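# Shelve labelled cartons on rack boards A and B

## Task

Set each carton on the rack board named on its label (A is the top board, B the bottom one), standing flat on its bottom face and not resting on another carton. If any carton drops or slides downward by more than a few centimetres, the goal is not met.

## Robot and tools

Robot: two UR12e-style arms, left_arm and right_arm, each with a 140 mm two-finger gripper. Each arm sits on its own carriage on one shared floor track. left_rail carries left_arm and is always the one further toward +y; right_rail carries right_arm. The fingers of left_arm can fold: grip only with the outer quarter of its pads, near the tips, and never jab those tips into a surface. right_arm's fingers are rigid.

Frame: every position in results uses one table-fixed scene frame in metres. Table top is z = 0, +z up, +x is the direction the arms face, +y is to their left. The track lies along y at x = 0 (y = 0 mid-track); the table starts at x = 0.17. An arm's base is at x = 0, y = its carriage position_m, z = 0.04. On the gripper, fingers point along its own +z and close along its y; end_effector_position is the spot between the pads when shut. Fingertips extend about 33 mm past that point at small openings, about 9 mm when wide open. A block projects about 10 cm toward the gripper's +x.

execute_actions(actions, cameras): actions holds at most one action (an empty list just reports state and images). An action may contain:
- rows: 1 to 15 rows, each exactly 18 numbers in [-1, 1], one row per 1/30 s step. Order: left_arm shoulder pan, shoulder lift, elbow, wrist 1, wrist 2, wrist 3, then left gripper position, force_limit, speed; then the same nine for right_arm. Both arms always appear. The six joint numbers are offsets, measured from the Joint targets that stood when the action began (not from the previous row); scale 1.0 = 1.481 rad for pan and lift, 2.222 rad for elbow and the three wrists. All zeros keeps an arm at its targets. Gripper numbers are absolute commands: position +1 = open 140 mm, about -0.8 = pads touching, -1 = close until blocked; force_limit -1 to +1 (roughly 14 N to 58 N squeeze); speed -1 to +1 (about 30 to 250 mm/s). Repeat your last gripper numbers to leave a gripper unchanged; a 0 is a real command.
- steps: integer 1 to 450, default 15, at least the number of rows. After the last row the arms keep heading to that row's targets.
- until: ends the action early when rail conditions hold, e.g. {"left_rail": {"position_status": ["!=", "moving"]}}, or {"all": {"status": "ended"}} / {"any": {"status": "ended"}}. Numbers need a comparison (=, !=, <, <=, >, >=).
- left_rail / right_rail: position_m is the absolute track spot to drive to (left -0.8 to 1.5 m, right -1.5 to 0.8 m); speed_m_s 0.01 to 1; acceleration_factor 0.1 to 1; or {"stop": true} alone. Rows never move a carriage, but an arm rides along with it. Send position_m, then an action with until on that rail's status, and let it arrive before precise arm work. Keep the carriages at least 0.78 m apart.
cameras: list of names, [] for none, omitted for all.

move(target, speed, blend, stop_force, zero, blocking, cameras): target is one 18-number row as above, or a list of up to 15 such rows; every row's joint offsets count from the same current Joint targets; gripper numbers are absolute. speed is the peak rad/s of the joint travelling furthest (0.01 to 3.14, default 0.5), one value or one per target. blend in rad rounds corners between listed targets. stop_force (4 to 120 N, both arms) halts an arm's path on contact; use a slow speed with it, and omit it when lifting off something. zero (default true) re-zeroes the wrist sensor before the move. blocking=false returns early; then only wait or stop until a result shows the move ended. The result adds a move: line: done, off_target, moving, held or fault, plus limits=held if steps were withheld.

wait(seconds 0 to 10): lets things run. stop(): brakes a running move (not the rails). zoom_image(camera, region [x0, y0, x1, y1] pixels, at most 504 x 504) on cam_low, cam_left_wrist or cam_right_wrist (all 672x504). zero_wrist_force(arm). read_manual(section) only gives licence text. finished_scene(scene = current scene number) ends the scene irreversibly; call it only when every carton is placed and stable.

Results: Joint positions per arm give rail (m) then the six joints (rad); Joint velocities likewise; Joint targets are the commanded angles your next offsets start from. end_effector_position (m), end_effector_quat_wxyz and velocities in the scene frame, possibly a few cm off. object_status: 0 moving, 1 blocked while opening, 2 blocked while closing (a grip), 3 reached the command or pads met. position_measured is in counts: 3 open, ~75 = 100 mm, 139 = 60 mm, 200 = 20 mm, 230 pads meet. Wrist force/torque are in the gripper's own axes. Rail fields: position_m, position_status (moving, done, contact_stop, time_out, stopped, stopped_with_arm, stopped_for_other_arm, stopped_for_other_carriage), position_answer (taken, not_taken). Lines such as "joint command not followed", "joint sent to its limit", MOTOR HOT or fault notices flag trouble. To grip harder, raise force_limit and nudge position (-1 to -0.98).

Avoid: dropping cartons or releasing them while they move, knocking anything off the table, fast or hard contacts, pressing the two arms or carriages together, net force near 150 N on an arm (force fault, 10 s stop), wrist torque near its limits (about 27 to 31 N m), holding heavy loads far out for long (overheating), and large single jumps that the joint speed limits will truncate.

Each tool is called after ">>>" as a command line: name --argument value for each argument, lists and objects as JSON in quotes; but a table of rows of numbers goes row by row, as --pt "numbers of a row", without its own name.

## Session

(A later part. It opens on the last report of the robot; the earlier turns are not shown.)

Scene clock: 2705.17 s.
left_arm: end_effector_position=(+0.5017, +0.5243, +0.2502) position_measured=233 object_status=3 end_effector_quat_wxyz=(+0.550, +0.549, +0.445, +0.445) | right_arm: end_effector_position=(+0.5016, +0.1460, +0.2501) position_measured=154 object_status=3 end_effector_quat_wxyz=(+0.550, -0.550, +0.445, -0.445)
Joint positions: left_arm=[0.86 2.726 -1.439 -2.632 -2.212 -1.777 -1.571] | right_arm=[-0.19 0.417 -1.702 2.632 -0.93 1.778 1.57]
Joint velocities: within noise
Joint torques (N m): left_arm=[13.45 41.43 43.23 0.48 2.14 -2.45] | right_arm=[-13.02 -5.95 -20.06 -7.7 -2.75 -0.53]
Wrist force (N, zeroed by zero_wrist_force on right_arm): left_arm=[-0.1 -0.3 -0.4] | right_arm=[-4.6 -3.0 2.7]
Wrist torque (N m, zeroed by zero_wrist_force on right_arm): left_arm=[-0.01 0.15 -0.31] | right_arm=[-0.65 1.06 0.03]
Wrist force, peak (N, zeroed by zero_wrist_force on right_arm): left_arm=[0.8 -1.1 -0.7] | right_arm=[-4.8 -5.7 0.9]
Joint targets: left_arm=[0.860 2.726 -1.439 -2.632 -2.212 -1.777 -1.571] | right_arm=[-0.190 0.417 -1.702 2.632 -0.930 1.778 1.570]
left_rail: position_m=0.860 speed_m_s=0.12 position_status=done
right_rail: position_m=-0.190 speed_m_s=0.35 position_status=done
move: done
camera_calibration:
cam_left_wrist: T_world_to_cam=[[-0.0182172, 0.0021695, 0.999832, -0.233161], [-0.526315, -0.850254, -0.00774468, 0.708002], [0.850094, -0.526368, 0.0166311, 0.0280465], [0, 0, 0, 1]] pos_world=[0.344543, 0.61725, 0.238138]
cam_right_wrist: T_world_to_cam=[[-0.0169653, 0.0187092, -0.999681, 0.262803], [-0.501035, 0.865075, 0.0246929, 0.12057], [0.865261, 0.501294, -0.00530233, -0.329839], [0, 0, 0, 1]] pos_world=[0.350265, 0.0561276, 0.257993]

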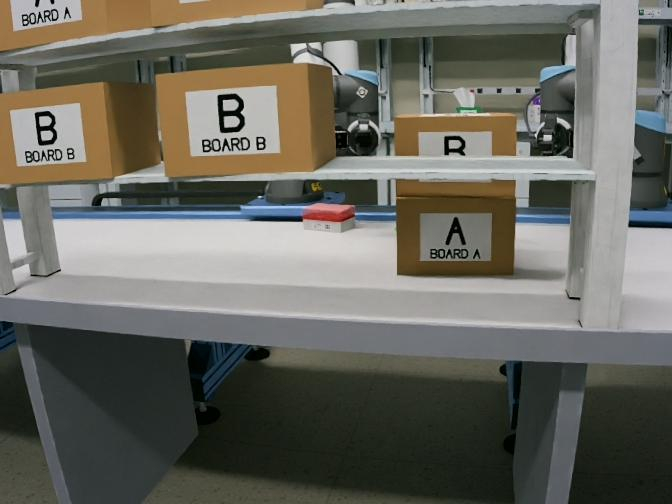

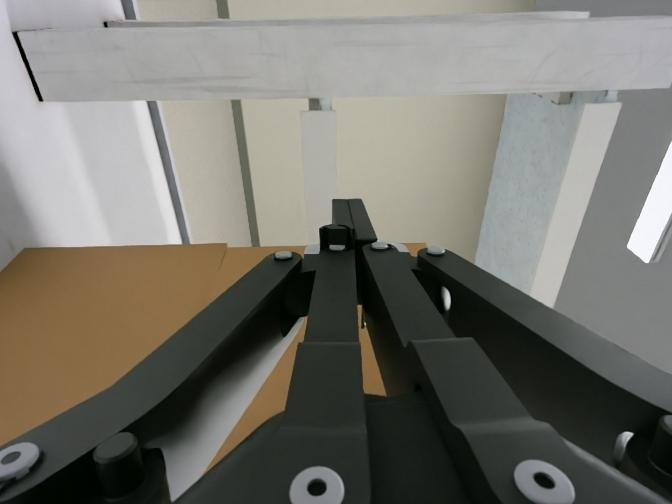

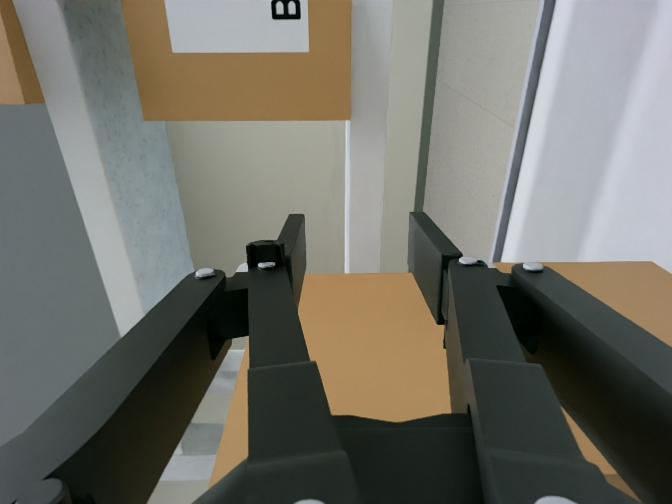

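>>> zero_wrist_force --arm "right_arm"

>>> execute_actions --actions '[{"right_rail": {"position_m": -0.150, "speed_m_s": 0.08, "acceleration_factor": 0.5}, "left_rail": {"position_m": 0.815, "speed_m_s": 0.08, "acceleration_factor": 0.5}, "steps": 90, "until": {"all": {"status": "ended"}}}]' --cameras '[]'

>>> execute_actions --actions '[{"right_rail": {"position_m": -0.144, "speed_m_s": 0.03, "acceleration_factor": 0.5}, "left_rail": {"position_m": 0.803, "speed_m_s": 0.03, "acceleration_factor": 0.5}, "steps": 60, "until": {"all": {"status": "ended"}}}]' --cameras '["cam_left_wrist", "cam_right_wrist"]'

Wrist force sensor zeroed.

Scene clock: 2727.73 s.
left_arm: end_effector_position=(+0.5017, +0.4794, +0.2503) position_measured=233 object_status=3 end_effector_quat_wxyz=(+0.550, +0.549, +0.445, +0.445) | right_arm: end_effector_position=(+0.5016, +0.1860, +0.2500) position_measured=154 object_status=3 end_effector_quat_wxyz=(+0.550, -0.550, +0.445, -0.445)
Joint positions: left_arm=[0.815 2.726 -1.439 -2.632 -2.212 -1.777 -1.571] | right_arm=[-0.15 0.417 -1.702 2.632 -0.93 1.778 1.57]
Joint velocities: within noise
Joint torques (N m): left_arm=[9.89 36.63 36.63 1.1 1.64 -2.18] | right_arm=[0.96 -7.34 -26.5 -5.84 -2 -0.45]
Wrist force (N, zeroed by zero_wrist_force on right_arm): left_arm=[0.0 0.1 -0.4] | right_arm=[-0.1 -0.1 -0.3]
Wrist torque (N m, zeroed by zero_wrist_force on right_arm): left_arm=[0.05 0.12 -0.31] | right_arm=[0.00 0.02 0.00]
Wrist force, peak (N, zeroed by zero_wrist_force on right_arm): left_arm=[1.6 -0.1 -0.8] | right_arm=[1.3 -0.1 -0.5]
Joint targets: left_arm=[0.815 2.726 -1.439 -2.632 -2.212 -1.777 -1.571] | right_arm=[-0.150 0.417 -1.702 2.632 -0.930 1.778 1.570]
Tool commands: left_gripper/position=-1.0 left_gripper/force_limit=+1.0 left_gripper/speed=+0.0 right_gripper/position=-0.2 right_gripper/force_limit=+1.0 right_gripper/speed=+0.0
left_rail: position_m=0.815 speed_m_s=0.08 position_status=done
right_rail: position_m=-0.150 speed_m_s=0.08 position_status=done
No camera images: "cameras" was empty.

Scene clock: 2728.47 s.
left_arm: end_effector_position=(+0.5018, +0.4673, +0.2503) position_measured=233 object_status=3 end_effector_quat_wxyz=(+0.550, +0.549, +0.445, +0.445) | right_arm: end_effector_position=(+0.5016, +0.1921, +0.2500) position_measured=154 object_status=3 end_effector_quat_wxyz=(+0.550, -0.550, +0.445, -0.445)
Joint positions: left_arm=[0.803 2.726 -1.439 -2.632 -2.212 -1.777 -1.571] | right_arm=[-0.144 0.417 -1.702 2.632 -0.93 1.778 1.57]
Joint velocities: within noise
Joint torques (N m): left_arm=[5.15 32.73 36.55 1.23 1.36 -2.14] | right_arm=[1.42 -9.25 -27.6 -5.51 -1.86 -0.71]
Wrist force (N, zeroed by zero_wrist_force on right_arm): left_arm=[4.0 0.4 -1.4] | right_arm=[0.0 -0.1 0.0]
Wrist torque (N m, zeroed by zero_wrist_force on right_arm): left_arm=[0.01 0.32 -0.32] | right_arm=[-0.01 -0.01 0.00]
Wrist force, peak (N, zeroed by zero_wrist_force on right_arm): left_arm=[6.6 -0.2 -2.2] | right_arm=[-0.9 0.2 0.0]
Joint targets: left_arm=[0.803 2.726 -1.439 -2.632 -2.212 -1.777 -1.571] | right_arm=[-0.144 0.417 -1.702 2.632 -0.930 1.778 1.570]
Tool commands: left_gripper/position=-1.0 left_gripper/force_limit=+1.0 left_gripper/speed=+0.0 right_gripper/position=-0.2 right_gripper/force_limit=+1.0 right_gripper/speed=+0.0
left_rail: position_m=0.803 speed_m_s=0.03 position_status=done
right_rail: position_m=-0.144 speed_m_s=0.03 position_status=done
camera_calibration:
cam_left_wrist: T_world_to_cam=[[-0.0182172, 0.0021695, 0.999832, -0.233137], [-0.526315, -0.850254, -0.00774468, 0.659538], [0.850094, -0.526368, 0.0166311, -0.00195817], [0, 0, 0, 1]] pos_world=[0.344543, 0.56025, 0.238238]
cam_right_wrist: T_world_to_cam=[[-0.0169653, 0.0187092, -0.999681, 0.261842], [-0.501035, 0.865075, 0.0246929, 0.080779], [0.865261, 0.501294, -0.00530233, -0.352899], [0, 0, 0, 1]] pos_world=[0.350265, 0.102128, 0.257893]
Images, in order (width x height): cam_left_wrist 672x504, cam_right_wrist 672x504.

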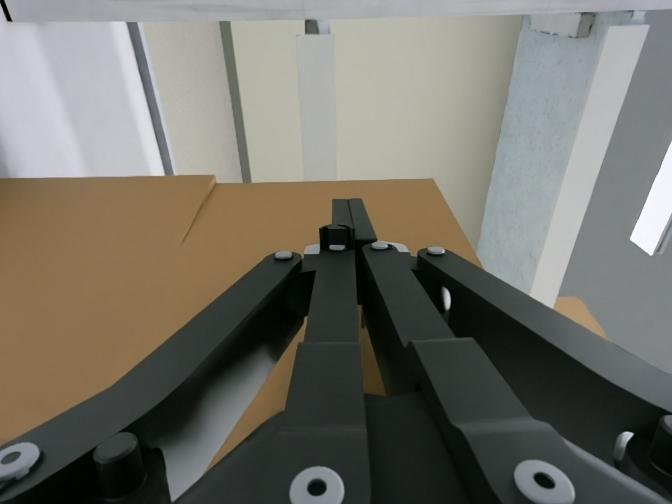

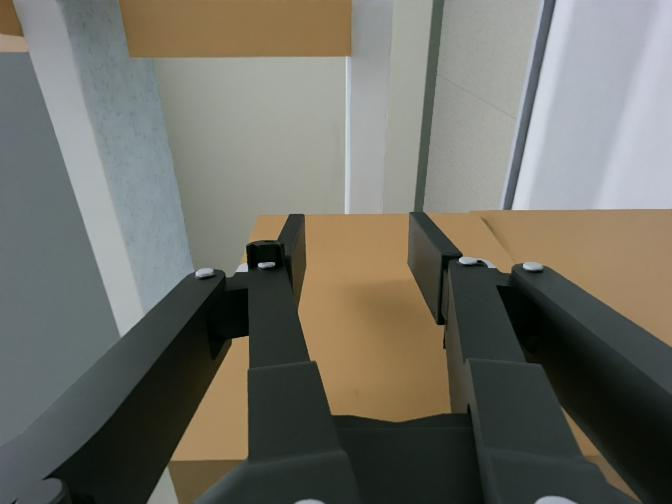

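>>> execute_actions --actions '[{"right_rail": {"position_m": -0.139, "speed_m_s": 0.03, "acceleration_factor": 0.5}, "left_rail": {"position_m": 0.799, "speed_m_s": 0.03, "acceleration_factor": 0.5}, "steps": 60, "until": {"all": {"status": "ended"}}}]' --cameras '[]'

Scene clock: 2736.20 s.
left_arm: end_effector_position=(+0.5017, +0.4634, +0.2503) position_measured=233 object_status=3 end_effector_quat_wxyz=(+0.550, +0.549, +0.445, +0.445) | right_arm: end_effector_position=(+0.5016, +0.1970, +0.2500) position_measured=154 object_status=3 end_effector_quat_wxyz=(+0.550, -0.550, +0.445, -0.445) end_effector_velocity=(+0.000, +0.001, +0.001) end_effector_angular_velocity=(+0.002, -0.001, +0.001)
Joint positions: left_arm=[0.799 2.726 -1.439 -2.632 -2.212 -1.777 -1.571] | right_arm=[-0.139 0.417 -1.702 2.632 -0.93 1.778 1.57]
Joint velocities: left_arm=[within noise] | right_arm=[0.001 0 -0.001 0 0 -0.002 0.001]
Joint torques (N m): left_arm=[-15.88 23.86 29.8 1.73 0.42 -2.18] | right_arm=[10.55 -11.96 -33.55 -3.84 -1.56 -0.39]
Wrist force (N, zeroed by zero_wrist_force on right_arm): left_arm=[4.3 1.0 -1.5] | right_arm=[-0.3 0.2 -0.2]
Wrist torque (N m, zeroed by zero_wrist_force on right_arm): left_arm=[0.07 0.26 -0.32] | right_arm=[0.06 0.05 0.00]
Wrist force, peak (N, zeroed by zero_wrist_force on right_arm): left_arm=[7.5 0.4 -1.9] | right_arm=[-1.1 0.2 0.0]
Joint targets: left_arm=[0.799 2.726 -1.439 -2.632 -2.212 -1.777 -1.571] | right_arm=[-0.139 0.417 -1.702 2.632 -0.930 1.778 1.570]
Tool commands: left_gripper/position=-1.0 left_gripper/force_limit=+1.0 left_gripper/speed=+0.0 right_gripper/position=-0.2 right_gripper/force_limit=+1.0 right_gripper/speed=+0.0
left_rail: position_m=0.799 speed_m_s=0.03 position_status=done
right_rail: position_m=-0.139 speed_m_s=0.03 position_status=done
No camera images: "cameras" was empty.

>>> execute_actions --actions '[{"right_rail": {"position_m": -0.131, "speed_m_s": 0.03, "acceleration_factor": 0.5}, "steps": 60, "until": {"all": {"status": "ended"}}}]' --cameras '[]'

Scene clock: 2743.90 s.
left_arm: end_effector_position=(+0.5017, +0.4634, +0.2503) position_measured=233 object_status=3 end_effector_quat_wxyz=(+0.550, +0.549, +0.445, +0.445) | right_arm: end_effector_position=(+0.5016, +0.2049, +0.2501) position_measured=154 object_status=3 end_effector_quat_wxyz=(+0.550, -0.550, +0.445, -0.445) end_effector_velocity=(+0.000, +0.001, +0.000) end_effector_angular_velocity=(+0.000, -0.001, +0.001)
Joint positions: left_arm=[0.799 2.726 -1.439 -2.632 -2.212 -1.778 -1.571] | right_arm=[-0.131 0.417 -1.702 2.632 -0.93 1.778 1.57]
Joint velocities: left_arm=[within noise] | right_arm=[0.001 0 0 0 0 0 -0.001]
Joint torques (N m): left_arm=[-13.79 15.71 26.75 2.59 6.93 -2.42] | right_arm=[10.97 -13.48 -33.91 -2.69 -6.11 -0.33]
Wrist force (N, zeroed by zero_wrist_force on right_arm): left_arm=[22.0 2.9 -4.6] | right_arm=[29.8 -2.8 -7.1]
Wrist torque (N m, zeroed by zero_wrist_force on right_arm): left_arm=[0.01 0.97 -0.36] | right_arm=[0.33 0.68 0.49]
Wrist force, peak (N, zeroed by zero_wrist_force on right_arm): left_arm=[22.3 2.9 -5.0] | right_arm=[29.8 -2.8 -7.1]
Joint targets: left_arm=[0.799 2.726 -1.439 -2.632 -2.212 -1.777 -1.571] | right_arm=[-0.131 0.417 -1.702 2.632 -0.930 1.778 1.570]
Tool commands: left_gripper/position=-1.0 left_gripper/force_limit=+1.0 left_gripper/speed=+0.0 right_gripper/position=-0.2 right_gripper/force_limit=+1.0 right_gripper/speed=+0.0
left_rail: position_m=0.799 speed_m_s=0.03 position_status=done
right_rail: position_m=-0.131 speed_m_s=0.03 position_status=done
No camera images: "cameras" was empty.

>>> execute_actions --actions '[{"right_rail": {"position_m": -0.1297, "speed_m_s": 0.03, "acceleration_factor": 0.5}, "left_rail": {"position_m": 0.7974, "speed_m_s": 0.03, "acceleration_factor": 0.5}, "steps": 60, "until": {"all": {"status": "ended"}}}]' --cameras '[]'

Scene clock: 2749.73 s.
left_arm: end_effector_position=(+0.5017, +0.4618, +0.2503) position_measured=233 object_status=3 end_effector_quat_wxyz=(+0.550, +0.549, +0.445, +0.445) | right_arm: end_effector_position=(+0.5016, +0.2063, +0.2501) position_measured=154 object_status=3 end_effector_quat_wxyz=(+0.550, -0.550, +0.445, -0.445)
Joint positions: left_arm=[0.797 2.726 -1.439 -2.632 -2.212 -1.777 -1.571] | right_arm=[-0.13 0.417 -1.702 2.632 -0.93 1.778 1.57]
Joint velocities: within noise
Joint torques (N m): left_arm=[-12.6 6.28 42.83 3.11 12.98 -1.88] | right_arm=[9.44 -16.4 -32.57 -1.13 -16.28 -0.53]
Wrist force (N, zeroed by zero_wrist_force on right_arm): left_arm=[48.9 9.9 -17.4] | right_arm=[45.4 -7.2 -11.1]
Wrist torque (N m, zeroed by zero_wrist_force on right_arm): left_arm=[-0.10 1.79 -0.44] | right_arm=[0.38 1.09 0.64]
Wrist force, peak (N, zeroed by zero_wrist_force on right_arm): left_arm=[48.9 9.9 -17.4] | right_arm=[45.7 -6.8 -11.2]
Joint targets: left_arm=[0.797 2.726 -1.439 -2.632 -2.212 -1.777 -1.571] | right_arm=[-0.130 0.417 -1.702 2.632 -0.930 1.778 1.570]
Tool commands: left_gripper/position=-1.0 left_gripper/force_limit=+1.0 left_gripper/speed=+0.0 right_gripper/position=-0.2 right_gripper/force_limit=+1.0 right_gripper/speed=+0.0
left_rail: position_m=0.797 speed_m_s=0.03 position_status=done
right_rail: position_m=-0.130 speed_m_s=0.03 position_status=done
No camera images: "cameras" was empty.

>>> move --target '[0,0.017623,0.004050,-0.015797,0,0,-1,1,0,0,-0.017623,-0.004050,0.015797,0,0,-0.2,1,0]' --speed 0.05 --cameras '["cam_left_wrist", "cam_right_wrist"]'

Scene clock: 2759.03 s.
left_arm: end_effector_position=(+0.5018, +0.4617, +0.2602) position_measured=233 object_status=3 end_effector_quat_wxyz=(+0.550, +0.549, +0.445, +0.445) | right_arm: end_effector_position=(+0.5016, +0.2063, +0.2600) position_measured=154 object_status=3 end_effector_quat_wxyz=(+0.550, -0.550, +0.445, -0.445)
Joint positions: left_arm=[0.797 2.726 -1.413 -2.623 -2.247 -1.777 -1.571] | right_arm=[-0.13 0.417 -1.728 2.623 -0.896 1.778 1.57]
Joint velocities: within noise
Joint torques (N m): left_arm=[-18.85 46.66 65.96 4.32 13.43 -2.07] | right_arm=[10.06 -28.74 -49.31 -1.75 -16.25 -0.32]
Wrist force (N, zeroed by zero_wrist_force on right_arm): left_arm=[45.4 -12.5 -9.2] | right_arm=[46.0 6.4 -9.1]
Wrist torque (N m, zeroed by zero_wrist_force on right_arm): left_arm=[0.33 1.79 -0.17] | right_arm=[-0.02 1.10 0.43]
Wrist force, peak (N, zeroed by zero_wrist_force on right_arm): left_arm=[49.7 9.6 -17.6] | right_arm=[46.1 -7.5 -11.2]
Joint targets: left_arm=[0.797 2.726 -1.413 -2.623 -2.247 -1.777 -1.571] | right_arm=[-0.130 0.417 -1.728 2.623 -0.895 1.778 1.570]
left_rail: position_m=0.797 speed_m_s=0.03 position_status=done
right_rail: position_m=-0.130 speed_m_s=0.03 position_status=done
move: done
camera_calibration:
cam_left_wrist: T_world_to_cam=[[-0.0182172, 0.0021695, 0.999832, -0.243023], [-0.526315, -0.850254, -0.00774468, 0.654853], [0.850094, -0.526368, 0.0166311, -0.00507048], [0, 0, 0, 1]] pos_world=[0.344543, 0.55465, 0.248138]
cam_right_wrist: T_world_to_cam=[[-0.0169653, 0.0187092, -0.999681, 0.271572], [-0.501035, 0.865075, 0.0246929, 0.0681615], [0.865261, 0.501294, -0.00530233, -0.360015], [0, 0, 0, 1]] pos_world=[0.350265, 0.116428, 0.267893]
Images, in order (width x height): cam_left_wrist 672x504, cam_right_wrist 672x504.

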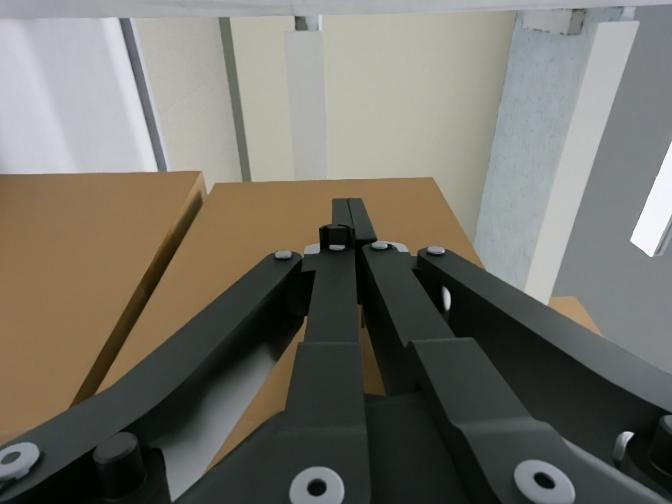

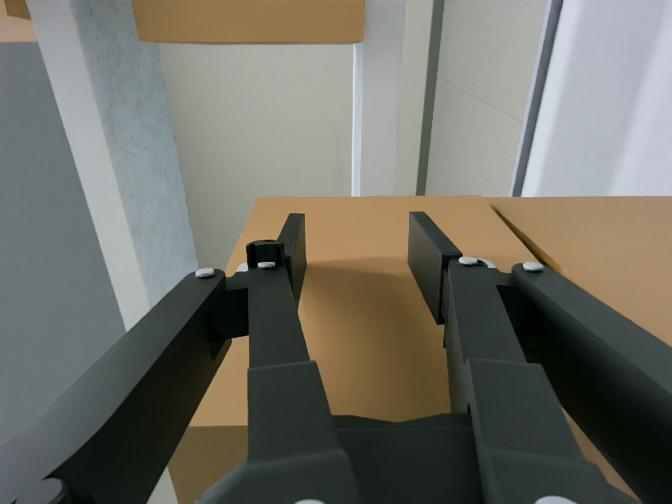

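>>> move --pt "0 0.033322 0.008623 -0.030833 0 0 -1 1 0 0 -0.033322 -0.008623 0.030833 0 0 -0.2 1 0" --pt "0 0.077498 0.022878 -0.074532 0 0 -1 1 0 0 -0.077498 -0.022878 0.074532 0 0 -0.2 1 0" --pt "0 0.124317 0.042880 -0.125740 0 0 -1 1 0 0 -0.124317 -0.042880 0.125740 0 0 -0.2 1 0" --speed 0.15 --blend 0.02 --cameras '["cam_low"]'

Scene clock: 2794.20 s.
left_arm: end_effector_position=(+0.5017, +0.4618, +0.3482) position_measured=233 object_status=3 end_effector_quat_wxyz=(+0.550, +0.549, +0.445, +0.445) | right_arm: end_effector_position=(+0.5016, +0.2063, +0.3480) position_measured=154 object_status=3 end_effector_quat_wxyz=(+0.550, -0.550, +0.445, -0.445)
Joint positions: left_arm=[0.797 2.726 -1.229 -2.528 -2.526 -1.777 -1.571] | right_arm=[-0.13 0.417 -1.912 2.528 -0.616 1.778 1.57]
Joint velocities: within noise
Joint torques (N m): left_arm=[-29.57 39.23 72.52 3.81 13.19 -2] | right_arm=[12.17 -21.33 -55.85 -2.55 -16.32 -0.74]
Wrist force (N, zeroed by zero_wrist_force on right_arm): left_arm=[44.7 -12.2 -8.6] | right_arm=[45.6 6.2 -8.7]
Wrist torque (N m, zeroed by zero_wrist_force on right_arm): left_arm=[0.41 1.77 -0.18] | right_arm=[-0.16 0.99 0.35]
Wrist force, peak (N, zeroed by zero_wrist_force on right_arm): left_arm=[49.6 -12.3 -9.1] | right_arm=[50.5 6.3 -9.6]
Joint targets: left_arm=[0.797 2.726 -1.229 -2.528 -2.526 -1.777 -1.571] | right_arm=[-0.130 0.417 -1.912 2.528 -0.616 1.778 1.570]
left_rail: position_m=0.797 speed_m_s=0.03 position_status=done
right_rail: position_m=-0.130 speed_m_s=0.03 position_status=done
move: done
Images, in order (width x height): cam_low 672x504.

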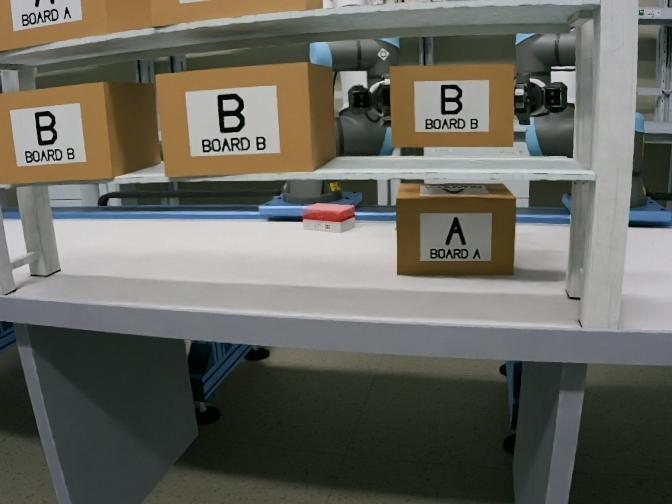

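>>> move --pt "0.037791 -0.042068 0.016679 0.011360 0.025189 0 -1 1 0 -0.037791 0.042068 -0.016679 -0.011360 -0.025189 0 -0.2 1 0" --pt "0.067727 -0.085178 0.035916 0.020856 0.045142 0 -1 1 0 -0.067727 0.085178 -0.035916 -0.020856 -0.045142 0 -0.2 1 0" --pt "0.091749 -0.128097 0.057365 0.028014 0.061152 0 -1 1 0 -0.091749 0.128097 -0.057365 -0.028014 -0.061152 0 -0.2 1 0" --pt "0.111293 -0.170189 0.080737 0.032697 0.074179 0 -1 1 0 -0.111293 0.170189 -0.080737 -0.032697 -0.074179 0 -0.2 1 0" --pt "0.127424 -0.211191 0.105803 0.034959 0.084931 0 -1 1 0 -0.127424 0.211191 -0.105803 -0.034959 -0.084931 0 -0.2 1 0" --pt "0.140911 -0.251065 0.132393 0.034946 0.093920 0 -1 1 0 -0.140911 0.251065 -0.132393 -0.034946 -0.093920 0 -0.2 1 0" --pt "0.152326 -0.289896 0.160381 0.032839 0.101528 0 -1 1 0 -0.152326 0.289896 -0.160381 -0.032839 -0.101528 0 -0.2 1 0" --speed 0.2 --blend 0.015 --cameras '["cam_low"]'

Scene clock: 2807.17 s.
left_arm: end_effector_position=(+0.7859, +0.4620, +0.3483) position_measured=233 object_status=3 end_effector_quat_wxyz=(+0.550, +0.549, +0.445, +0.445) | right_arm: end_effector_position=(+0.7859, +0.2063, +0.3479) position_measured=154 object_status=3 end_effector_quat_wxyz=(+0.550, -0.550, +0.445, -0.445)
Joint positions: left_arm=[0.797 2.951 -1.658 -2.172 -2.453 -1.552 -1.571] | right_arm=[-0.13 0.191 -1.483 2.172 -0.689 1.552 1.57]
Joint velocities: within noise
Joint torques (N m): left_arm=[-22.75 35.24 66.68 3.61 23.41 -1.7] | right_arm=[18.25 -41.68 -50.69 -1.89 -22.78 -0.52]
Wrist force (N, zeroed by zero_wrist_force on right_arm): left_arm=[41.8 -11.0 -8.1] | right_arm=[43.0 6.1 -8.0]
Wrist torque (N m, zeroed by zero_wrist_force on right_arm): left_arm=[0.37 1.71 -0.17] | right_arm=[-0.11 0.85 0.29]
Wrist force, peak (N, zeroed by zero_wrist_force on right_arm): left_arm=[50.4 -12.6 -9.5] | right_arm=[51.5 5.5 -9.9]
Joint targets: left_arm=[0.797 2.951 -1.658 -2.172 -2.454 -1.552 -1.571] | right_arm=[-0.130 0.191 -1.483 2.172 -0.689 1.552 1.570]
left_rail: position_m=0.797 speed_m_s=0.03 position_status=done
right_rail: position_m=-0.130 speed_m_s=0.03 position_status=done
move: done
Images, in order (width x height): cam_low 672x504.

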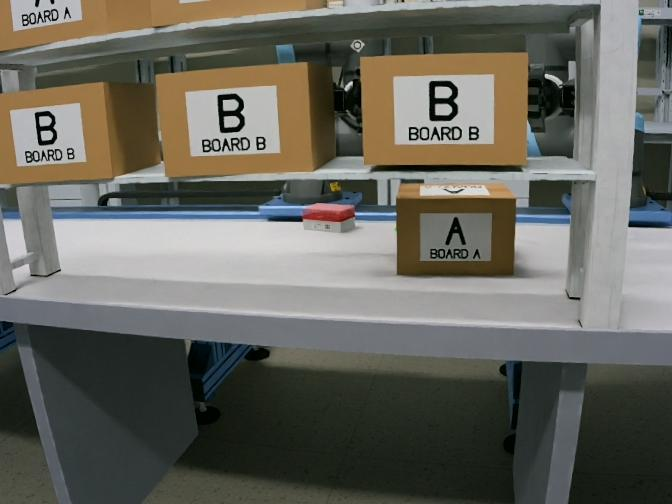

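>>> move --target '[0,-0.014371,-0.006174,0.015752,0,0,-1,1,0,0,0.014371,0.006174,-0.015752,0,0,-0.2,1,0]' --speed 0.04 --cameras '[]'

>>> move --target '[0,-0.00174,-0.000748,0.00191,0,0,-1,1,0,0,0.00174,0.000748,-0.00191,0,0,-0.2,1,0]' --speed 0.02 --cameras '["cam_low"]'

Scene clock: 2812.80 s.
left_arm: end_effector_position=(+0.7861, +0.4620, +0.3320) position_measured=233 object_status=3 end_effector_quat_wxyz=(+0.550, +0.549, +0.445, +0.445) | right_arm: end_effector_position=(+0.7860, +0.2063, +0.3316) position_measured=154 object_status=3 end_effector_quat_wxyz=(+0.550, -0.550, +0.445, -0.445)
Joint positions: left_arm=[0.797 2.951 -1.679 -2.185 -2.419 -1.552 -1.571] | right_arm=[-0.13 0.191 -1.462 2.185 -0.724 1.552 1.57]
Joint velocities: within noise
Joint torques (N m): left_arm=[-26.37 13.02 23.96 1.87 22.7 -1.77] | right_arm=[21.79 -21.32 -20.58 -1.99 -22.27 -0.35]
Wrist force (N, zeroed by zero_wrist_force on right_arm): left_arm=[47.1 17.2 -17.9] | right_arm=[48.3 -16.8 -16.8]
Wrist torque (N m, zeroed by zero_wrist_force on right_arm): left_arm=[-0.35 1.74 -0.53] | right_arm=[0.14 0.89 0.64]
Wrist force, peak (N, zeroed by zero_wrist_force on right_arm): left_arm=[47.1 17.9 -18.7] | right_arm=[48.3 -17.7 -17.2]
Joint targets: left_arm=[0.797 2.951 -1.679 -2.185 -2.419 -1.552 -1.571] | right_arm=[-0.130 0.191 -1.462 2.185 -0.724 1.552 1.570]
left_rail: position_m=0.797 speed_m_s=0.03 position_status=done
right_rail: position_m=-0.130 speed_m_s=0.03 position_status=done
move: done
No camera images: "cameras" was empty.

Scene clock: 2813.50 s.
left_arm: end_effector_position=(+0.7861, +0.4620, +0.3299) position_measured=233 object_status=3 end_effector_quat_wxyz=(+0.550, +0.549, +0.445, +0.445) | right_arm: end_effector_position=(+0.7860, +0.2063, +0.3295) position_measured=154 object_status=3 end_effector_quat_wxyz=(+0.549, -0.550, +0.445, -0.445)
Joint positions: left_arm=[0.797 2.951 -1.682 -2.187 -2.414 -1.552 -1.571] | right_arm=[-0.13 0.191 -1.459 2.187 -0.728 1.552 1.57]
Joint velocities: within noise
Joint torques (N m): left_arm=[-27.56 11.93 23.41 1.42 22.16 -2.16] | right_arm=[23.03 -23.57 -21.5 -2.22 -22.15 -0.43]
Wrist force (N, zeroed by zero_wrist_force on right_arm): left_arm=[48.8 17.7 -19.2] | right_arm=[49.8 -17.4 -16.6]
Wrist torque (N m, zeroed by zero_wrist_force on right_arm): left_arm=[-0.42 1.73 -0.54] | right_arm=[0.09 0.91 0.61]
Wrist force, peak (N, zeroed by zero_wrist_force on right_arm): left_arm=[48.6 18.2 -19.9] | right_arm=[49.7 -17.8 -17.2]
Joint targets: left_arm=[0.797 2.951 -1.682 -2.187 -2.414 -1.552 -1.571] | right_arm=[-0.130 0.191 -1.459 2.187 -0.728 1.552 1.570]
left_rail: position_m=0.797 speed_m_s=0.03 position_status=done
right_rail: position_m=-0.130 speed_m_s=0.03 position_status=done
move: done
Images, in order (width x height): cam_low 672x504.

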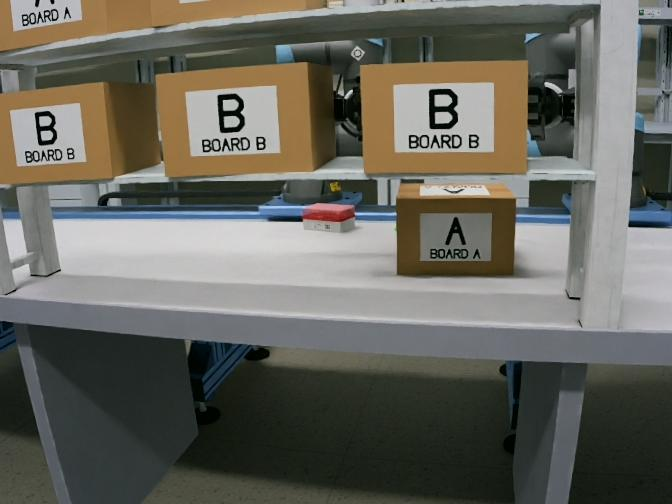

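>>> execute_actions --actions '[{"left_rail":{"position_m":0.8095,"speed_m_s":0.05},"right_rail":{"position_m":-0.1425,"speed_m_s":0.05},"steps":60,"until":{"all":{"status":"ended"}}}]' --cameras '["cam_low"]'

Scene clock: 2819.10 s.
left_arm: end_effector_position=(+0.7860, +0.4739, +0.3296) position_measured=233 object_status=3 end_effector_quat_wxyz=(+0.550, +0.549, +0.445, +0.445) | right_arm: end_effector_position=(+0.7859, +0.1937, +0.3293) position_measured=154 object_status=3 end_effector_quat_wxyz=(+0.549, -0.550, +0.445, -0.445)
Joint positions: left_arm=[0.809 2.951 -1.682 -2.187 -2.414 -1.552 -1.571] | right_arm=[-0.142 0.191 -1.459 2.187 -0.728 1.552 1.57]
Joint velocities: within noise
Joint torques (N m): left_arm=[9.05 60.78 52.15 4.76 -1.84 -2.42] | right_arm=[-14.61 -60.43 -41.09 -4.11 3.02 -0.58]
Wrist force (N, zeroed by zero_wrist_force on right_arm): left_arm=[0.1 0.0 -0.3] | right_arm=[6.2 1.5 -2.3]
Wrist torque (N m, zeroed by zero_wrist_force on right_arm): left_arm=[0.06 0.13 -0.30] | right_arm=[0.25 -1.41 0.00]
Wrist force, peak (N, zeroed by zero_wrist_force on right_arm): left_arm=[48.7 18.4 -19.7] | right_arm=[49.7 -18.1 -17.5]
Joint targets: left_arm=[0.810 2.951 -1.682 -2.187 -2.414 -1.552 -1.571] | right_arm=[-0.143 0.191 -1.459 2.187 -0.728 1.552 1.570]
Tool commands: left_gripper/position=-1.0 left_gripper/force_limit=+1.0 left_gripper/speed=+0.0 right_gripper/position=-0.2 right_gripper/force_limit=+1.0 right_gripper/speed=+0.0
left_rail: position_m=0.809 position_m_goal=0.810 speed_m_s=0.05 position_status=done
right_rail: position_m=-0.142 position_m_goal=-0.143 speed_m_s=0.05 position_status=done
Images, in order (width x height): cam_low 672x504.

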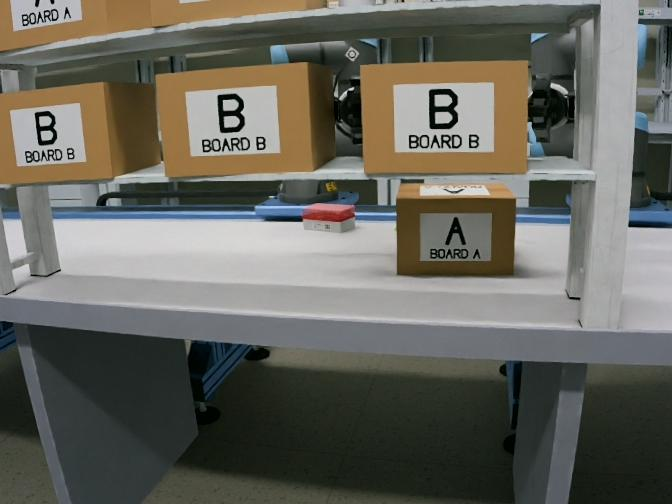

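>>> move --pt "-0.024902 0.094816 -0.047657 -0.015540 -0.016598 0 -1 1 0 0.024902 -0.094816 0.047657 0.015540 0.016598 0 -0.2 1 0" --pt "-0.060577 0.177910 -0.096095 -0.022486 -0.040376 0 -1 1 0 0.060577 -0.177910 0.096095 0.022486 0.040376 0 -0.2 1 0" --pt "-0.114535 0.263939 -0.136780 -0.039140 -0.076339 0 -1 1 0 0.114535 -0.263939 0.136780 0.039140 0.076339 0 -0.2 1 0" --pt "-0.152326 0.306007 -0.153459 -0.050499 -0.101528 0 -1 1 0 0.152326 -0.306007 0.153459 0.050499 0.101528 0 -0.2 1 0" --speed 0.35 --blend 0.03 --cameras '["cam_low"]'

>>> execute_actions --actions '[{"left_rail":{"position_m":0.85,"speed_m_s":0.1},"right_rail":{"position_m":-0.185,"speed_m_s":0.1},"steps":90,"until":{"all":{"status":"ended"}}}]' --cameras '["cam_low"]'

Scene clock: 2846.80 s.
left_arm: end_effector_position=(+0.5018, +0.4739, +0.3483) position_measured=233 object_status=3 end_effector_quat_wxyz=(+0.550, +0.549, +0.445, +0.445) | right_arm: end_effector_position=(+0.5017, +0.1935, +0.3481) position_measured=154 object_status=3 end_effector_quat_wxyz=(+0.550, -0.550, +0.445, -0.445)
Joint positions: left_arm=[0.81 2.726 -1.229 -2.528 -2.526 -1.777 -1.571] | right_arm=[-0.143 0.417 -1.912 2.528 -0.616 1.778 1.57]
Joint velocities: within noise
Joint torques (N m): left_arm=[-12.1 33.25 32.73 0.16 -2.51 -1.83] | right_arm=[12.44 -24.05 -29.85 0.49 3.44 -0.35]
Wrist force (N, zeroed by zero_wrist_force on right_arm): left_arm=[0.0 0.1 0.0] | right_arm=[6.0 1.1 -2.6]
Wrist torque (N m, zeroed by zero_wrist_force on right_arm): left_arm=[0.08 0.13 -0.31] | right_arm=[0.28 -1.37 -0.03]
Wrist force, peak (N, zeroed by zero_wrist_force on right_arm): left_arm=[-0.6 -0.1 -2.8] | right_arm=[7.4 0.5 -1.7]
Joint targets: left_arm=[0.810 2.726 -1.229 -2.528 -2.526 -1.777 -1.571] | right_arm=[-0.143 0.417 -1.912 2.528 -0.616 1.778 1.570]
left_rail: position_m=0.810 speed_m_s=0.05 position_status=done
right_rail: position_m=-0.143 speed_m_s=0.05 position_status=done
move: done
Images, in order (width x height): cam_low 672x504.

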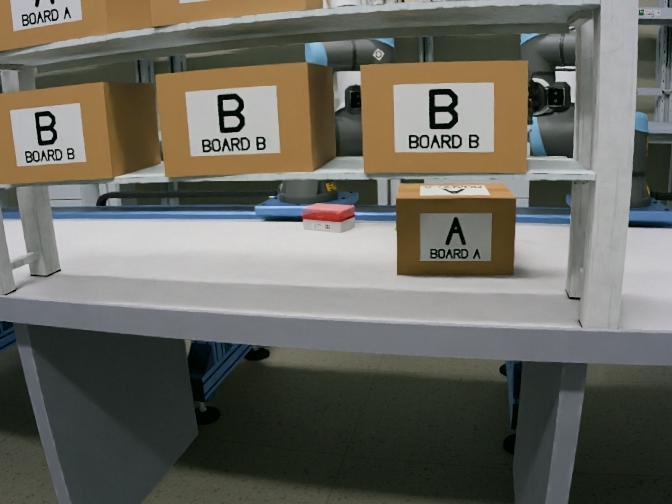

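Scene clock: 2847.77 s.
left_arm: end_effector_position=(+0.5017, +0.5143, +0.3483) position_measured=233 object_status=3 end_effector_quat_wxyz=(+0.550, +0.549, +0.445, +0.445) end_effector_velocity=(+0.001, +0.001, +0.000) end_effector_angular_velocity=(+0.000, +0.001, +0.001) | right_arm: end_effector_position=(+0.5016, +0.1511, +0.3481) position_measured=154 object_status=3 end_effector_quat_wxyz=(+0.550, -0.550, +0.445, -0.445) end_effector_velocity=(+0.000, +0.000, +0.000) end_effector_angular_velocity=(+0.002, +0.000, +0.002)
Joint positions: left_arm=[0.85 2.726 -1.228 -2.528 -2.526 -1.777 -1.571] | right_arm=[-0.185 0.417 -1.912 2.528 -0.616 1.778 1.57]
Joint velocities: left_arm=[0.001 0.001 -0.001 0.001 -0.001 0 0] | right_arm=[-0.001 0.001 0 0 0 -0.001 0.002]
Joint torques (N m): left_arm=[-16.17 31.81 35.8 0.8 -1.71 -2.15] | right_arm=[11.45 -19.78 -31.13 0.16 2.73 -0.45]
Wrist force (N, zeroed by zero_wrist_force on right_arm): left_arm=[-0.1 0.4 -0.4] | right_arm=[6.1 1.1 -2.7]
Wrist torque (N m, zeroed by zero_wrist_force on right_arm): left_arm=[0.16 0.15 -0.31] | right_arm=[0.27 -1.39 -0.02]
Wrist force, peak (N, zeroed by zero_wrist_force on right_arm): left_arm=[-1.0 0.1 -0.2] | right_arm=[6.6 1.2 -2.9]
Joint targets: left_arm=[0.850 2.726 -1.229 -2.528 -2.526 -1.777 -1.571] | right_arm=[-0.185 0.417 -1.912 2.528 -0.616 1.778 1.570]
Tool commands: left_gripper/position=-1.0 left_gripper/force_limit=+1.0 left_gripper/speed=+0.0 right_gripper/position=-0.2 right_gripper/force_limit=+1.0 right_gripper/speed=+0.0
left_rail: position_m=0.850 speed_m_s=0.10 position_status=done
right_rail: position_m=-0.185 speed_m_s=0.10 position_status=done
Images, in order (width x height): cam_low 672x504.

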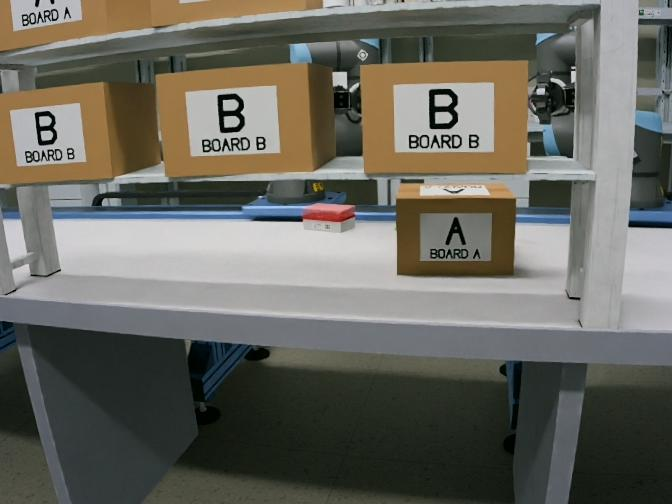

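>>> zoom_image --camera "cam_low" --region '[270, 170, 530, 290]'

>>> execute_actions --actions '[]' --cameras '["cam_right_wrist"]'

Scaled by 1.938.

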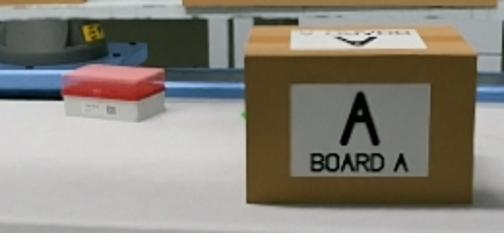

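Scene clock: 2901.13 s.
left_arm: end_effector_position=(+0.5017, +0.5144, +0.3483) position_measured=233 object_status=3 end_effector_quat_wxyz=(+0.550, +0.549, +0.445, +0.445) | right_arm: end_effector_position=(+0.5016, +0.1510, +0.3481) position_measured=154 object_status=3 end_effector_quat_wxyz=(+0.550, -0.550, +0.445, -0.445)
Joint positions: left_arm=[0.85 2.726 -1.228 -2.528 -2.526 -1.777 -1.571] | right_arm=[-0.185 0.417 -1.912 2.528 -0.616 1.778 1.57]
Joint velocities: within noise
Joint torques (N m): left_arm=[-13.54 19.88 47.41 1.49 1.33 -1.45] | right_arm=[8.76 -8.27 -41.33 -0.64 -0.28 -0.52]
Wrist force (N, zeroed by zero_wrist_force on right_arm): left_arm=[0.2 0.2 0.0] | right_arm=[5.9 1.0 -2.4]
Wrist torque (N m, zeroed by zero_wrist_force on right_arm): left_arm=[0.12 0.10 -0.31] | right_arm=[0.22 -1.34 -0.02]
Wrist force, peak (N, zeroed by zero_wrist_force on right_arm): left_arm=[0.5 0.2 0.0] | right_arm=[6.2 1.1 -2.8]
Joint targets: left_arm=[0.850 2.726 -1.229 -2.528 -2.526 -1.777 -1.571] | right_arm=[-0.185 0.417 -1.912 2.528 -0.616 1.778 1.570]
Tool commands: left_gripper/position=-1.0 left_gripper/force_limit=+1.0 left_gripper/speed=+0.0 right_gripper/position=-0.2 right_gripper/force_limit=+1.0 right_gripper/speed=+0.0
left_rail: position_m=0.850 speed_m_s=0.10 position_status=done
right_rail: position_m=-0.185 speed_m_s=0.10 position_status=done
camera_calibration:
cam_right_wrist: T_world_to_cam=[[-0.0169157, 0.0186224, -0.999683, 0.360667], [-0.501036, 0.865077, 0.024593, 0.113861], [0.865261, 0.501293, -0.00530285, -0.331826], [0, 0, 0, 1]] pos_world=[0.350265, 0.0611275, 0.355993]
Images, in order (width x height): cam_right_wrist 672x504.

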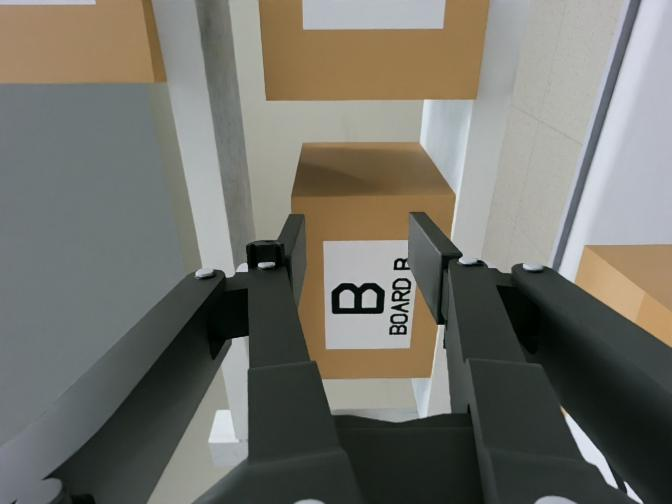

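>>> execute_actions --actions '[{"left_rail":{"position_m":0.825,"speed_m_s":0.1},"right_rail":{"position_m":-0.155,"speed_m_s":0.1},"steps":90,"until":{"all":{"status":"ended"}}}]' --cameras '[]'

>>> move --pt "0 -0.090995 -0.034257 0.094907 0 0 -1 1 0 0 0.090995 0.034257 -0.094907 0 0 -0.2 1 0" --pt "0 -0.168488 -0.052318 0.164618 0 0 -1 1 0 0 0.168488 0.052318 -0.164618 0 0 -0.2 1 0" --pt "0 -0.262322 -0.066369 0.241211 0 0 -1 1 0 0 0.262322 0.066369 -0.241211 0 0 -0.2 1 0" --pt "0 -0.368960 -0.075234 0.321153 0 0 -1 1 0 0 0.368960 0.075234 -0.321153 0 0 -0.2 1 0" --pt "0 -0.472765 -0.078244 0.393351 0 0 -1 1 0 0 0.472765 0.078244 -0.393351 0 0 -0.2 1 0" --speed 0.25 --blend 0.03 --cameras '["cam_low"]'

>>> zero_wrist_force --arm "right_arm"

Scene clock: 2974.20 s.
left_arm: end_effector_position=(+0.5017, +0.4894, +0.3483) position_measured=233 object_status=3 end_effector_quat_wxyz=(+0.550, +0.549, +0.445, +0.445) | right_arm: end_effector_position=(+0.5016, +0.1810, +0.3481) position_measured=154 object_status=3 end_effector_quat_wxyz=(+0.550, -0.550, +0.445, -0.445)
Joint positions: left_arm=[0.825 2.726 -1.228 -2.528 -2.526 -1.777 -1.571] | right_arm=[-0.155 0.417 -1.912 2.528 -0.616 1.778 1.57]
Joint velocities: within noise
Joint torques (N m): left_arm=[-10.71 4.12 53.6 2.93 1.2 -1.94] | right_arm=[5 -2.76 -43.67 -1.88 -2.2 -0.24]
Wrist force (N, zeroed by zero_wrist_force on right_arm): left_arm=[-0.3 0.3 -0.3] | right_arm=[6.0 0.9 -2.7]
Wrist torque (N m, zeroed by zero_wrist_force on right_arm): left_arm=[0.13 0.19 -0.31] | right_arm=[0.23 -1.38 -0.02]
Wrist force, peak (N, zeroed by zero_wrist_force on right_arm): left_arm=[1.5 0.4 -0.5] | right_arm=[7.2 1.1 -2.9]
Joint targets: left_arm=[0.825 2.726 -1.229 -2.528 -2.526 -1.777 -1.571] | right_arm=[-0.155 0.417 -1.912 2.528 -0.616 1.778 1.570]
Tool commands: left_gripper/position=-1.0 left_gripper/force_limit=+1.0 left_gripper/speed=+0.0 right_gripper/position=-0.2 right_gripper/force_limit=+1.0 right_gripper/speed=+0.0
left_rail: position_m=0.825 speed_m_s=0.10 position_status=done
right_rail: position_m=-0.155 speed_m_s=0.10 position_status=done
No camera images: "cameras" was empty.

Scene clock: 2978.23 s.
left_arm: end_effector_position=(+0.5018, +0.4893, +0.1051) position_measured=233 object_status=3 end_effector_quat_wxyz=(+0.550, +0.549, +0.445, +0.445) | right_arm: end_effector_position=(+0.5015, +0.1810, +0.1049) position_measured=154 object_status=3 end_effector_quat_wxyz=(+0.550, -0.550, +0.445, -0.445)
Joint positions: left_arm=[0.825 2.726 -1.929 -2.702 -1.653 -1.777 -1.571] | right_arm=[-0.155 0.417 -1.212 2.702 -1.49 1.778 1.57]
Joint velocities: within noise
Joint torques (N m): left_arm=[-7.17 22.3 -3.78 6.94 0.96 -1.79] | right_arm=[-0.15 -25.93 1.86 -7.25 -2.04 -0.43]
Wrist force (N, zeroed by zero_wrist_force on right_arm): left_arm=[0.4 0.1 -0.5] | right_arm=[5.7 1.4 -2.8]
Wrist torque (N m, zeroed by zero_wrist_force on right_arm): left_arm=[0.09 0.03 -0.31] | right_arm=[0.32 -1.31 -0.03]
Wrist force, peak (N, zeroed by zero_wrist_force on right_arm): left_arm=[-0.2 1.2 -0.3] | right_arm=[5.9 1.7 -3.0]
Joint targets: left_arm=[0.825 2.726 -1.929 -2.702 -1.652 -1.777 -1.571] | right_arm=[-0.155 0.417 -1.212 2.702 -1.490 1.778 1.570]
left_rail: position_m=0.825 speed_m_s=0.10 position_status=done
right_rail: position_m=-0.155 speed_m_s=0.10 position_status=done
move: done
Images, in order (width x height): cam_low 672x504.

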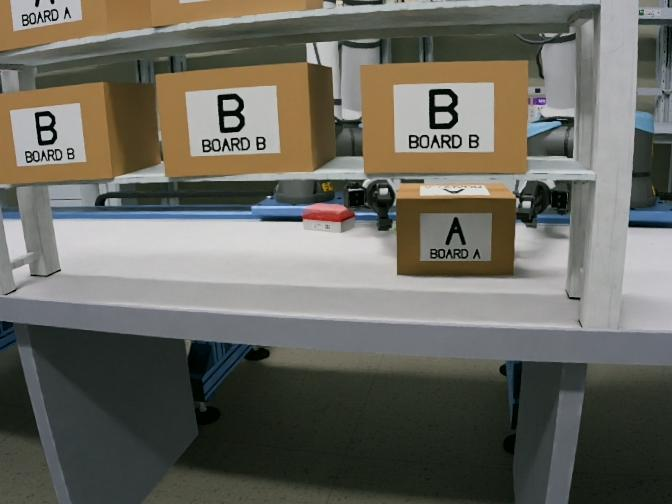

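Wrist force sensor zeroed.

>>> execute_actions --actions '[{"left_rail":{"position_m":0.803,"speed_m_s":0.05},"right_rail":{"position_m":-0.138,"speed_m_s":0.05},"steps":60,"until":{"all":{"status":"ended"}}}]' --cameras '[]'

>>> execute_actions --actions '[{"left_rail":{"position_m":0.800,"speed_m_s":0.03},"right_rail":{"position_m":-0.135,"speed_m_s":0.03},"steps":30,"until":{"all":{"status":"ended"}}}]' --cameras '["cam_low"]'

Scene clock: 2983.23 s.
left_arm: end_effector_position=(+0.5018, +0.4673, +0.1051) position_measured=233 object_status=3 end_effector_quat_wxyz=(+0.550, +0.549, +0.445, +0.445) | right_arm: end_effector_position=(+0.5015, +0.1980, +0.1049) position_measured=154 object_status=3 end_effector_quat_wxyz=(+0.549, -0.550, +0.445, -0.445)
Joint positions: left_arm=[0.803 2.726 -1.929 -2.702 -1.652 -1.777 -1.571] | right_arm=[-0.138 0.417 -1.212 2.702 -1.49 1.778 1.57]
Joint velocities: within noise
Joint torques (N m): left_arm=[-5.29 24.71 4.53 5.8 1.24 -1.84] | right_arm=[-3.6 -29.37 -5.96 -5.91 -1.98 -0.58]
Wrist force (N, zeroed by zero_wrist_force on right_arm): left_arm=[1.5 0.0 -1.5] | right_arm=[1.1 -0.1 -1.0]
Wrist torque (N m, zeroed by zero_wrist_force on right_arm): left_arm=[0.09 0.09 -0.32] | right_arm=[-0.02 0.05 0.04]
Wrist force, peak (N, zeroed by zero_wrist_force on right_arm): left_arm=[1.5 0.5 -2.1] | right_arm=[1.4 0.1 -1.2]
Joint targets: left_arm=[0.803 2.726 -1.929 -2.702 -1.652 -1.777 -1.571] | right_arm=[-0.138 0.417 -1.212 2.702 -1.490 1.778 1.570]
Tool commands: left_gripper/position=-1.0 left_gripper/force_limit=+1.0 left_gripper/speed=+0.0 right_gripper/position=-0.2 right_gripper/force_limit=+1.0 right_gripper/speed=+0.0
left_rail: position_m=0.803 speed_m_s=0.05 position_status=done
right_rail: position_m=-0.138 speed_m_s=0.05 position_status=done
No camera images: "cameras" was empty.

Scene clock: 2983.67 s.
left_arm: end_effector_position=(+0.5018, +0.4643, +0.1051) position_measured=233 object_status=3 end_effector_quat_wxyz=(+0.550, +0.549, +0.445, +0.445) | right_arm: end_effector_position=(+0.5015, +0.2011, +0.1049) position_measured=154 object_status=3 end_effector_quat_wxyz=(+0.549, -0.550, +0.445, -0.445)
Joint positions: left_arm=[0.8 2.726 -1.929 -2.702 -1.652 -1.777 -1.571] | right_arm=[-0.135 0.417 -1.212 2.702 -1.49 1.778 1.57]
Joint velocities: within noise
Joint torques (N m): left_arm=[-6.3 23.5 4.67 5.94 1.53 -1.93] | right_arm=[-3.01 -30.07 -6.87 -5.82 -2.22 -0.29]
Wrist force (N, zeroed by zero_wrist_force on right_arm): left_arm=[8.1 0.7 -2.3] | right_arm=[1.1 -0.3 -0.8]
Wrist torque (N m, zeroed by zero_wrist_force on right_arm): left_arm=[0.07 0.32 -0.32] | right_arm=[-0.01 0.06 0.04]
Wrist force, peak (N, zeroed by zero_wrist_force on right_arm): left_arm=[11.7 1.3 -4.3] | right_arm=[1.9 0.4 -0.9]
Joint targets: left_arm=[0.800 2.726 -1.929 -2.702 -1.652 -1.777 -1.571] | right_arm=[-0.135 0.417 -1.212 2.702 -1.490 1.778 1.570]
Tool commands: left_gripper/position=-1.0 left_gripper/force_limit=+1.0 left_gripper/speed=+0.0 right_gripper/position=-0.2 right_gripper/force_limit=+1.0 right_gripper/speed=+0.0
left_rail: position_m=0.800 speed_m_s=0.03 position_status=done
right_rail: position_m=-0.135 speed_m_s=0.03 position_status=done
Images, in order (width x height): cam_low 672x504.

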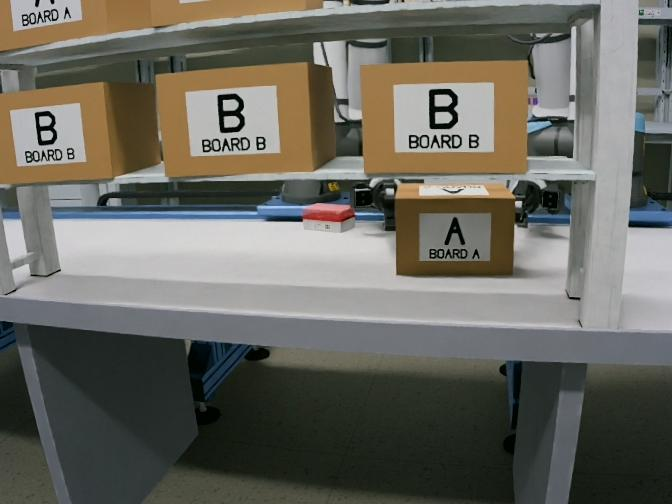

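>>> execute_actions --actions '[{"right_rail":{"position_m":-0.1315,"speed_m_s":0.03},"steps":30,"until":{"all":{"status":"ended"}}}]' --cameras '[]'

>>> execute_actions --actions '[{"right_rail":{"position_m":-0.1295,"speed_m_s":0.02},"steps":30,"until":{"all":{"status":"ended"}}}]' --cameras '[]'

Scene clock: 2988.80 s.
left_arm: end_effector_position=(+0.5018, +0.4644, +0.1051) position_measured=233 object_status=3 end_effector_quat_wxyz=(+0.550, +0.549, +0.445, +0.445) | right_arm: end_effector_position=(+0.5015, +0.2044, +0.1049) position_measured=154 object_status=3 end_effector_quat_wxyz=(+0.549, -0.550, +0.445, -0.445)
Joint positions: left_arm=[0.8 2.726 -1.929 -2.702 -1.652 -1.777 -1.571] | right_arm=[-0.132 0.417 -1.212 2.702 -1.49 1.778 1.57]
Joint velocities: within noise
Joint torques (N m): left_arm=[-1.98 27.37 12.49 3.84 2.71 -1.85] | right_arm=[0.86 -35.13 -12.64 -4.14 -3.05 -0.37]
Wrist force (N, zeroed by zero_wrist_force on right_arm): left_arm=[18.3 1.9 -3.7] | right_arm=[27.5 -3.1 -6.8]
Wrist torque (N m, zeroed by zero_wrist_force on right_arm): left_arm=[0.06 0.78 -0.34] | right_arm=[0.26 0.59 0.53]
Wrist force, peak (N, zeroed by zero_wrist_force on right_arm): left_arm=[18.5 1.2 -3.7] | right_arm=[27.5 -3.1 -6.8]
Joint targets: left_arm=[0.800 2.726 -1.929 -2.702 -1.652 -1.777 -1.571] | right_arm=[-0.131 0.417 -1.212 2.702 -1.490 1.778 1.570]
Tool commands: left_gripper/position=-1.0 left_gripper/force_limit=+1.0 left_gripper/speed=+0.0 right_gripper/position=-0.2 right_gripper/force_limit=+1.0 right_gripper/speed=+0.0
left_rail: position_m=0.800 speed_m_s=0.03 position_status=done
right_rail: position_m=-0.132 position_m_goal=-0.131 speed_m_s=0.03 position_status=done
No camera images: "cameras" was empty.

Scene clock: 2989.20 s.
left_arm: end_effector_position=(+0.5018, +0.4645, +0.1051) position_measured=233 object_status=3 end_effector_quat_wxyz=(+0.550, +0.549, +0.445, +0.445) | right_arm: end_effector_position=(+0.5015, +0.2064, +0.1049) position_measured=154 object_status=3 end_effector_quat_wxyz=(+0.549, -0.550, +0.445, -0.445)
Joint positions: left_arm=[0.8 2.726 -1.929 -2.702 -1.652 -1.778 -1.571] | right_arm=[-0.13 0.417 -1.212 2.702 -1.49 1.778 1.57]
Joint velocities: within noise
Joint torques (N m): left_arm=[-3.66 28.5 14.9 4.11 7.93 -1.56] | right_arm=[9.21 -34.39 -12.95 -3.95 -8.82 -0.28]
Wrist force (N, zeroed by zero_wrist_force on right_arm): left_arm=[31.0 2.5 -5.8] | right_arm=[41.1 -4.0 -9.0]
Wrist torque (N m, zeroed by zero_wrist_force on right_arm): left_arm=[0.03 1.21 -0.36] | right_arm=[0.38 0.95 0.66]
Wrist force, peak (N, zeroed by zero_wrist_force on right_arm): left_arm=[31.1 3.1 -6.5] | right_arm=[41.3 -5.0 -9.7]
Joint targets: left_arm=[0.800 2.726 -1.929 -2.702 -1.652 -1.777 -1.571] | right_arm=[-0.129 0.417 -1.212 2.702 -1.490 1.778 1.570]
Tool commands: left_gripper/position=-1.0 left_gripper/force_limit=+1.0 left_gripper/speed=+0.0 right_gripper/position=-0.2 right_gripper/force_limit=+1.0 right_gripper/speed=+0.0
left_rail: position_m=0.800 speed_m_s=0.03 position_status=done
right_rail: position_m=-0.130 position_m_goal=-0.129 speed_m_s=0.02 position_status=done
No camera images: "cameras" was empty.

>>> execute_actions --actions '[{"left_rail":{"position_m":0.7982,"speed_m_s":0.02},"steps":30,"until":{"all":{"status":"ended"}}}]' --cameras '[]'

Scene clock: 2994.83 s.
left_arm: end_effector_position=(+0.5018, +0.4626, +0.1051) position_measured=233 object_status=3 end_effector_quat_wxyz=(+0.550, +0.549, +0.445, +0.445) end_effector_velocity=(+0.001, -0.001, +0.002) end_effector_angular_velocity=(-0.001, -0.004, +0.000) | right_arm: end_effector_position=(+0.5015, +0.2065, +0.1049) position_measured=154 object_status=3 end_effector_quat_wxyz=(+0.549, -0.550, +0.445, -0.445)
Joint positions: left_arm=[0.798 2.726 -1.929 -2.702 -1.652 -1.777 -1.571] | right_arm=[-0.129 0.417 -1.212 2.702 -1.49 1.778 1.57]
Joint velocities: left_arm=[-0.001 0 0.002 0.001 0.001 0 0] | right_arm=[within noise]
Joint torques (N m): left_arm=[-20.17 33.97 21.15 3.38 16.86 -2.08] | right_arm=[32.17 -38.51 -11.49 -2.73 -21.74 -0.5]
Wrist force (N, zeroed by zero_wrist_force on right_arm): left_arm=[56.3 7.9 -16.0] | right_arm=[44.3 -4.8 -9.8]
Wrist torque (N m, zeroed by zero_wrist_force on right_arm): left_arm=[-0.15 2.13 -0.43] | right_arm=[0.43 1.00 0.68]
Wrist force, peak (N, zeroed by zero_wrist_force on right_arm): left_arm=[56.3 7.9 -16.0] | right_arm=[44.6 -4.2 -10.1]
Joint targets: left_arm=[0.798 2.726 -1.929 -2.702 -1.652 -1.777 -1.571] | right_arm=[-0.129 0.417 -1.212 2.702 -1.490 1.778 1.570]
Tool commands: left_gripper/position=-1.0 left_gripper/force_limit=+1.0 left_gripper/speed=+0.0 right_gripper/position=-0.2 right_gripper/force_limit=+1.0 right_gripper/speed=+0.0
left_rail: position_m=0.798 speed_m_s=0.02 position_status=done
right_rail: position_m=-0.129 speed_m_s=0.02 position_status=done
No camera images: "cameras" was empty.


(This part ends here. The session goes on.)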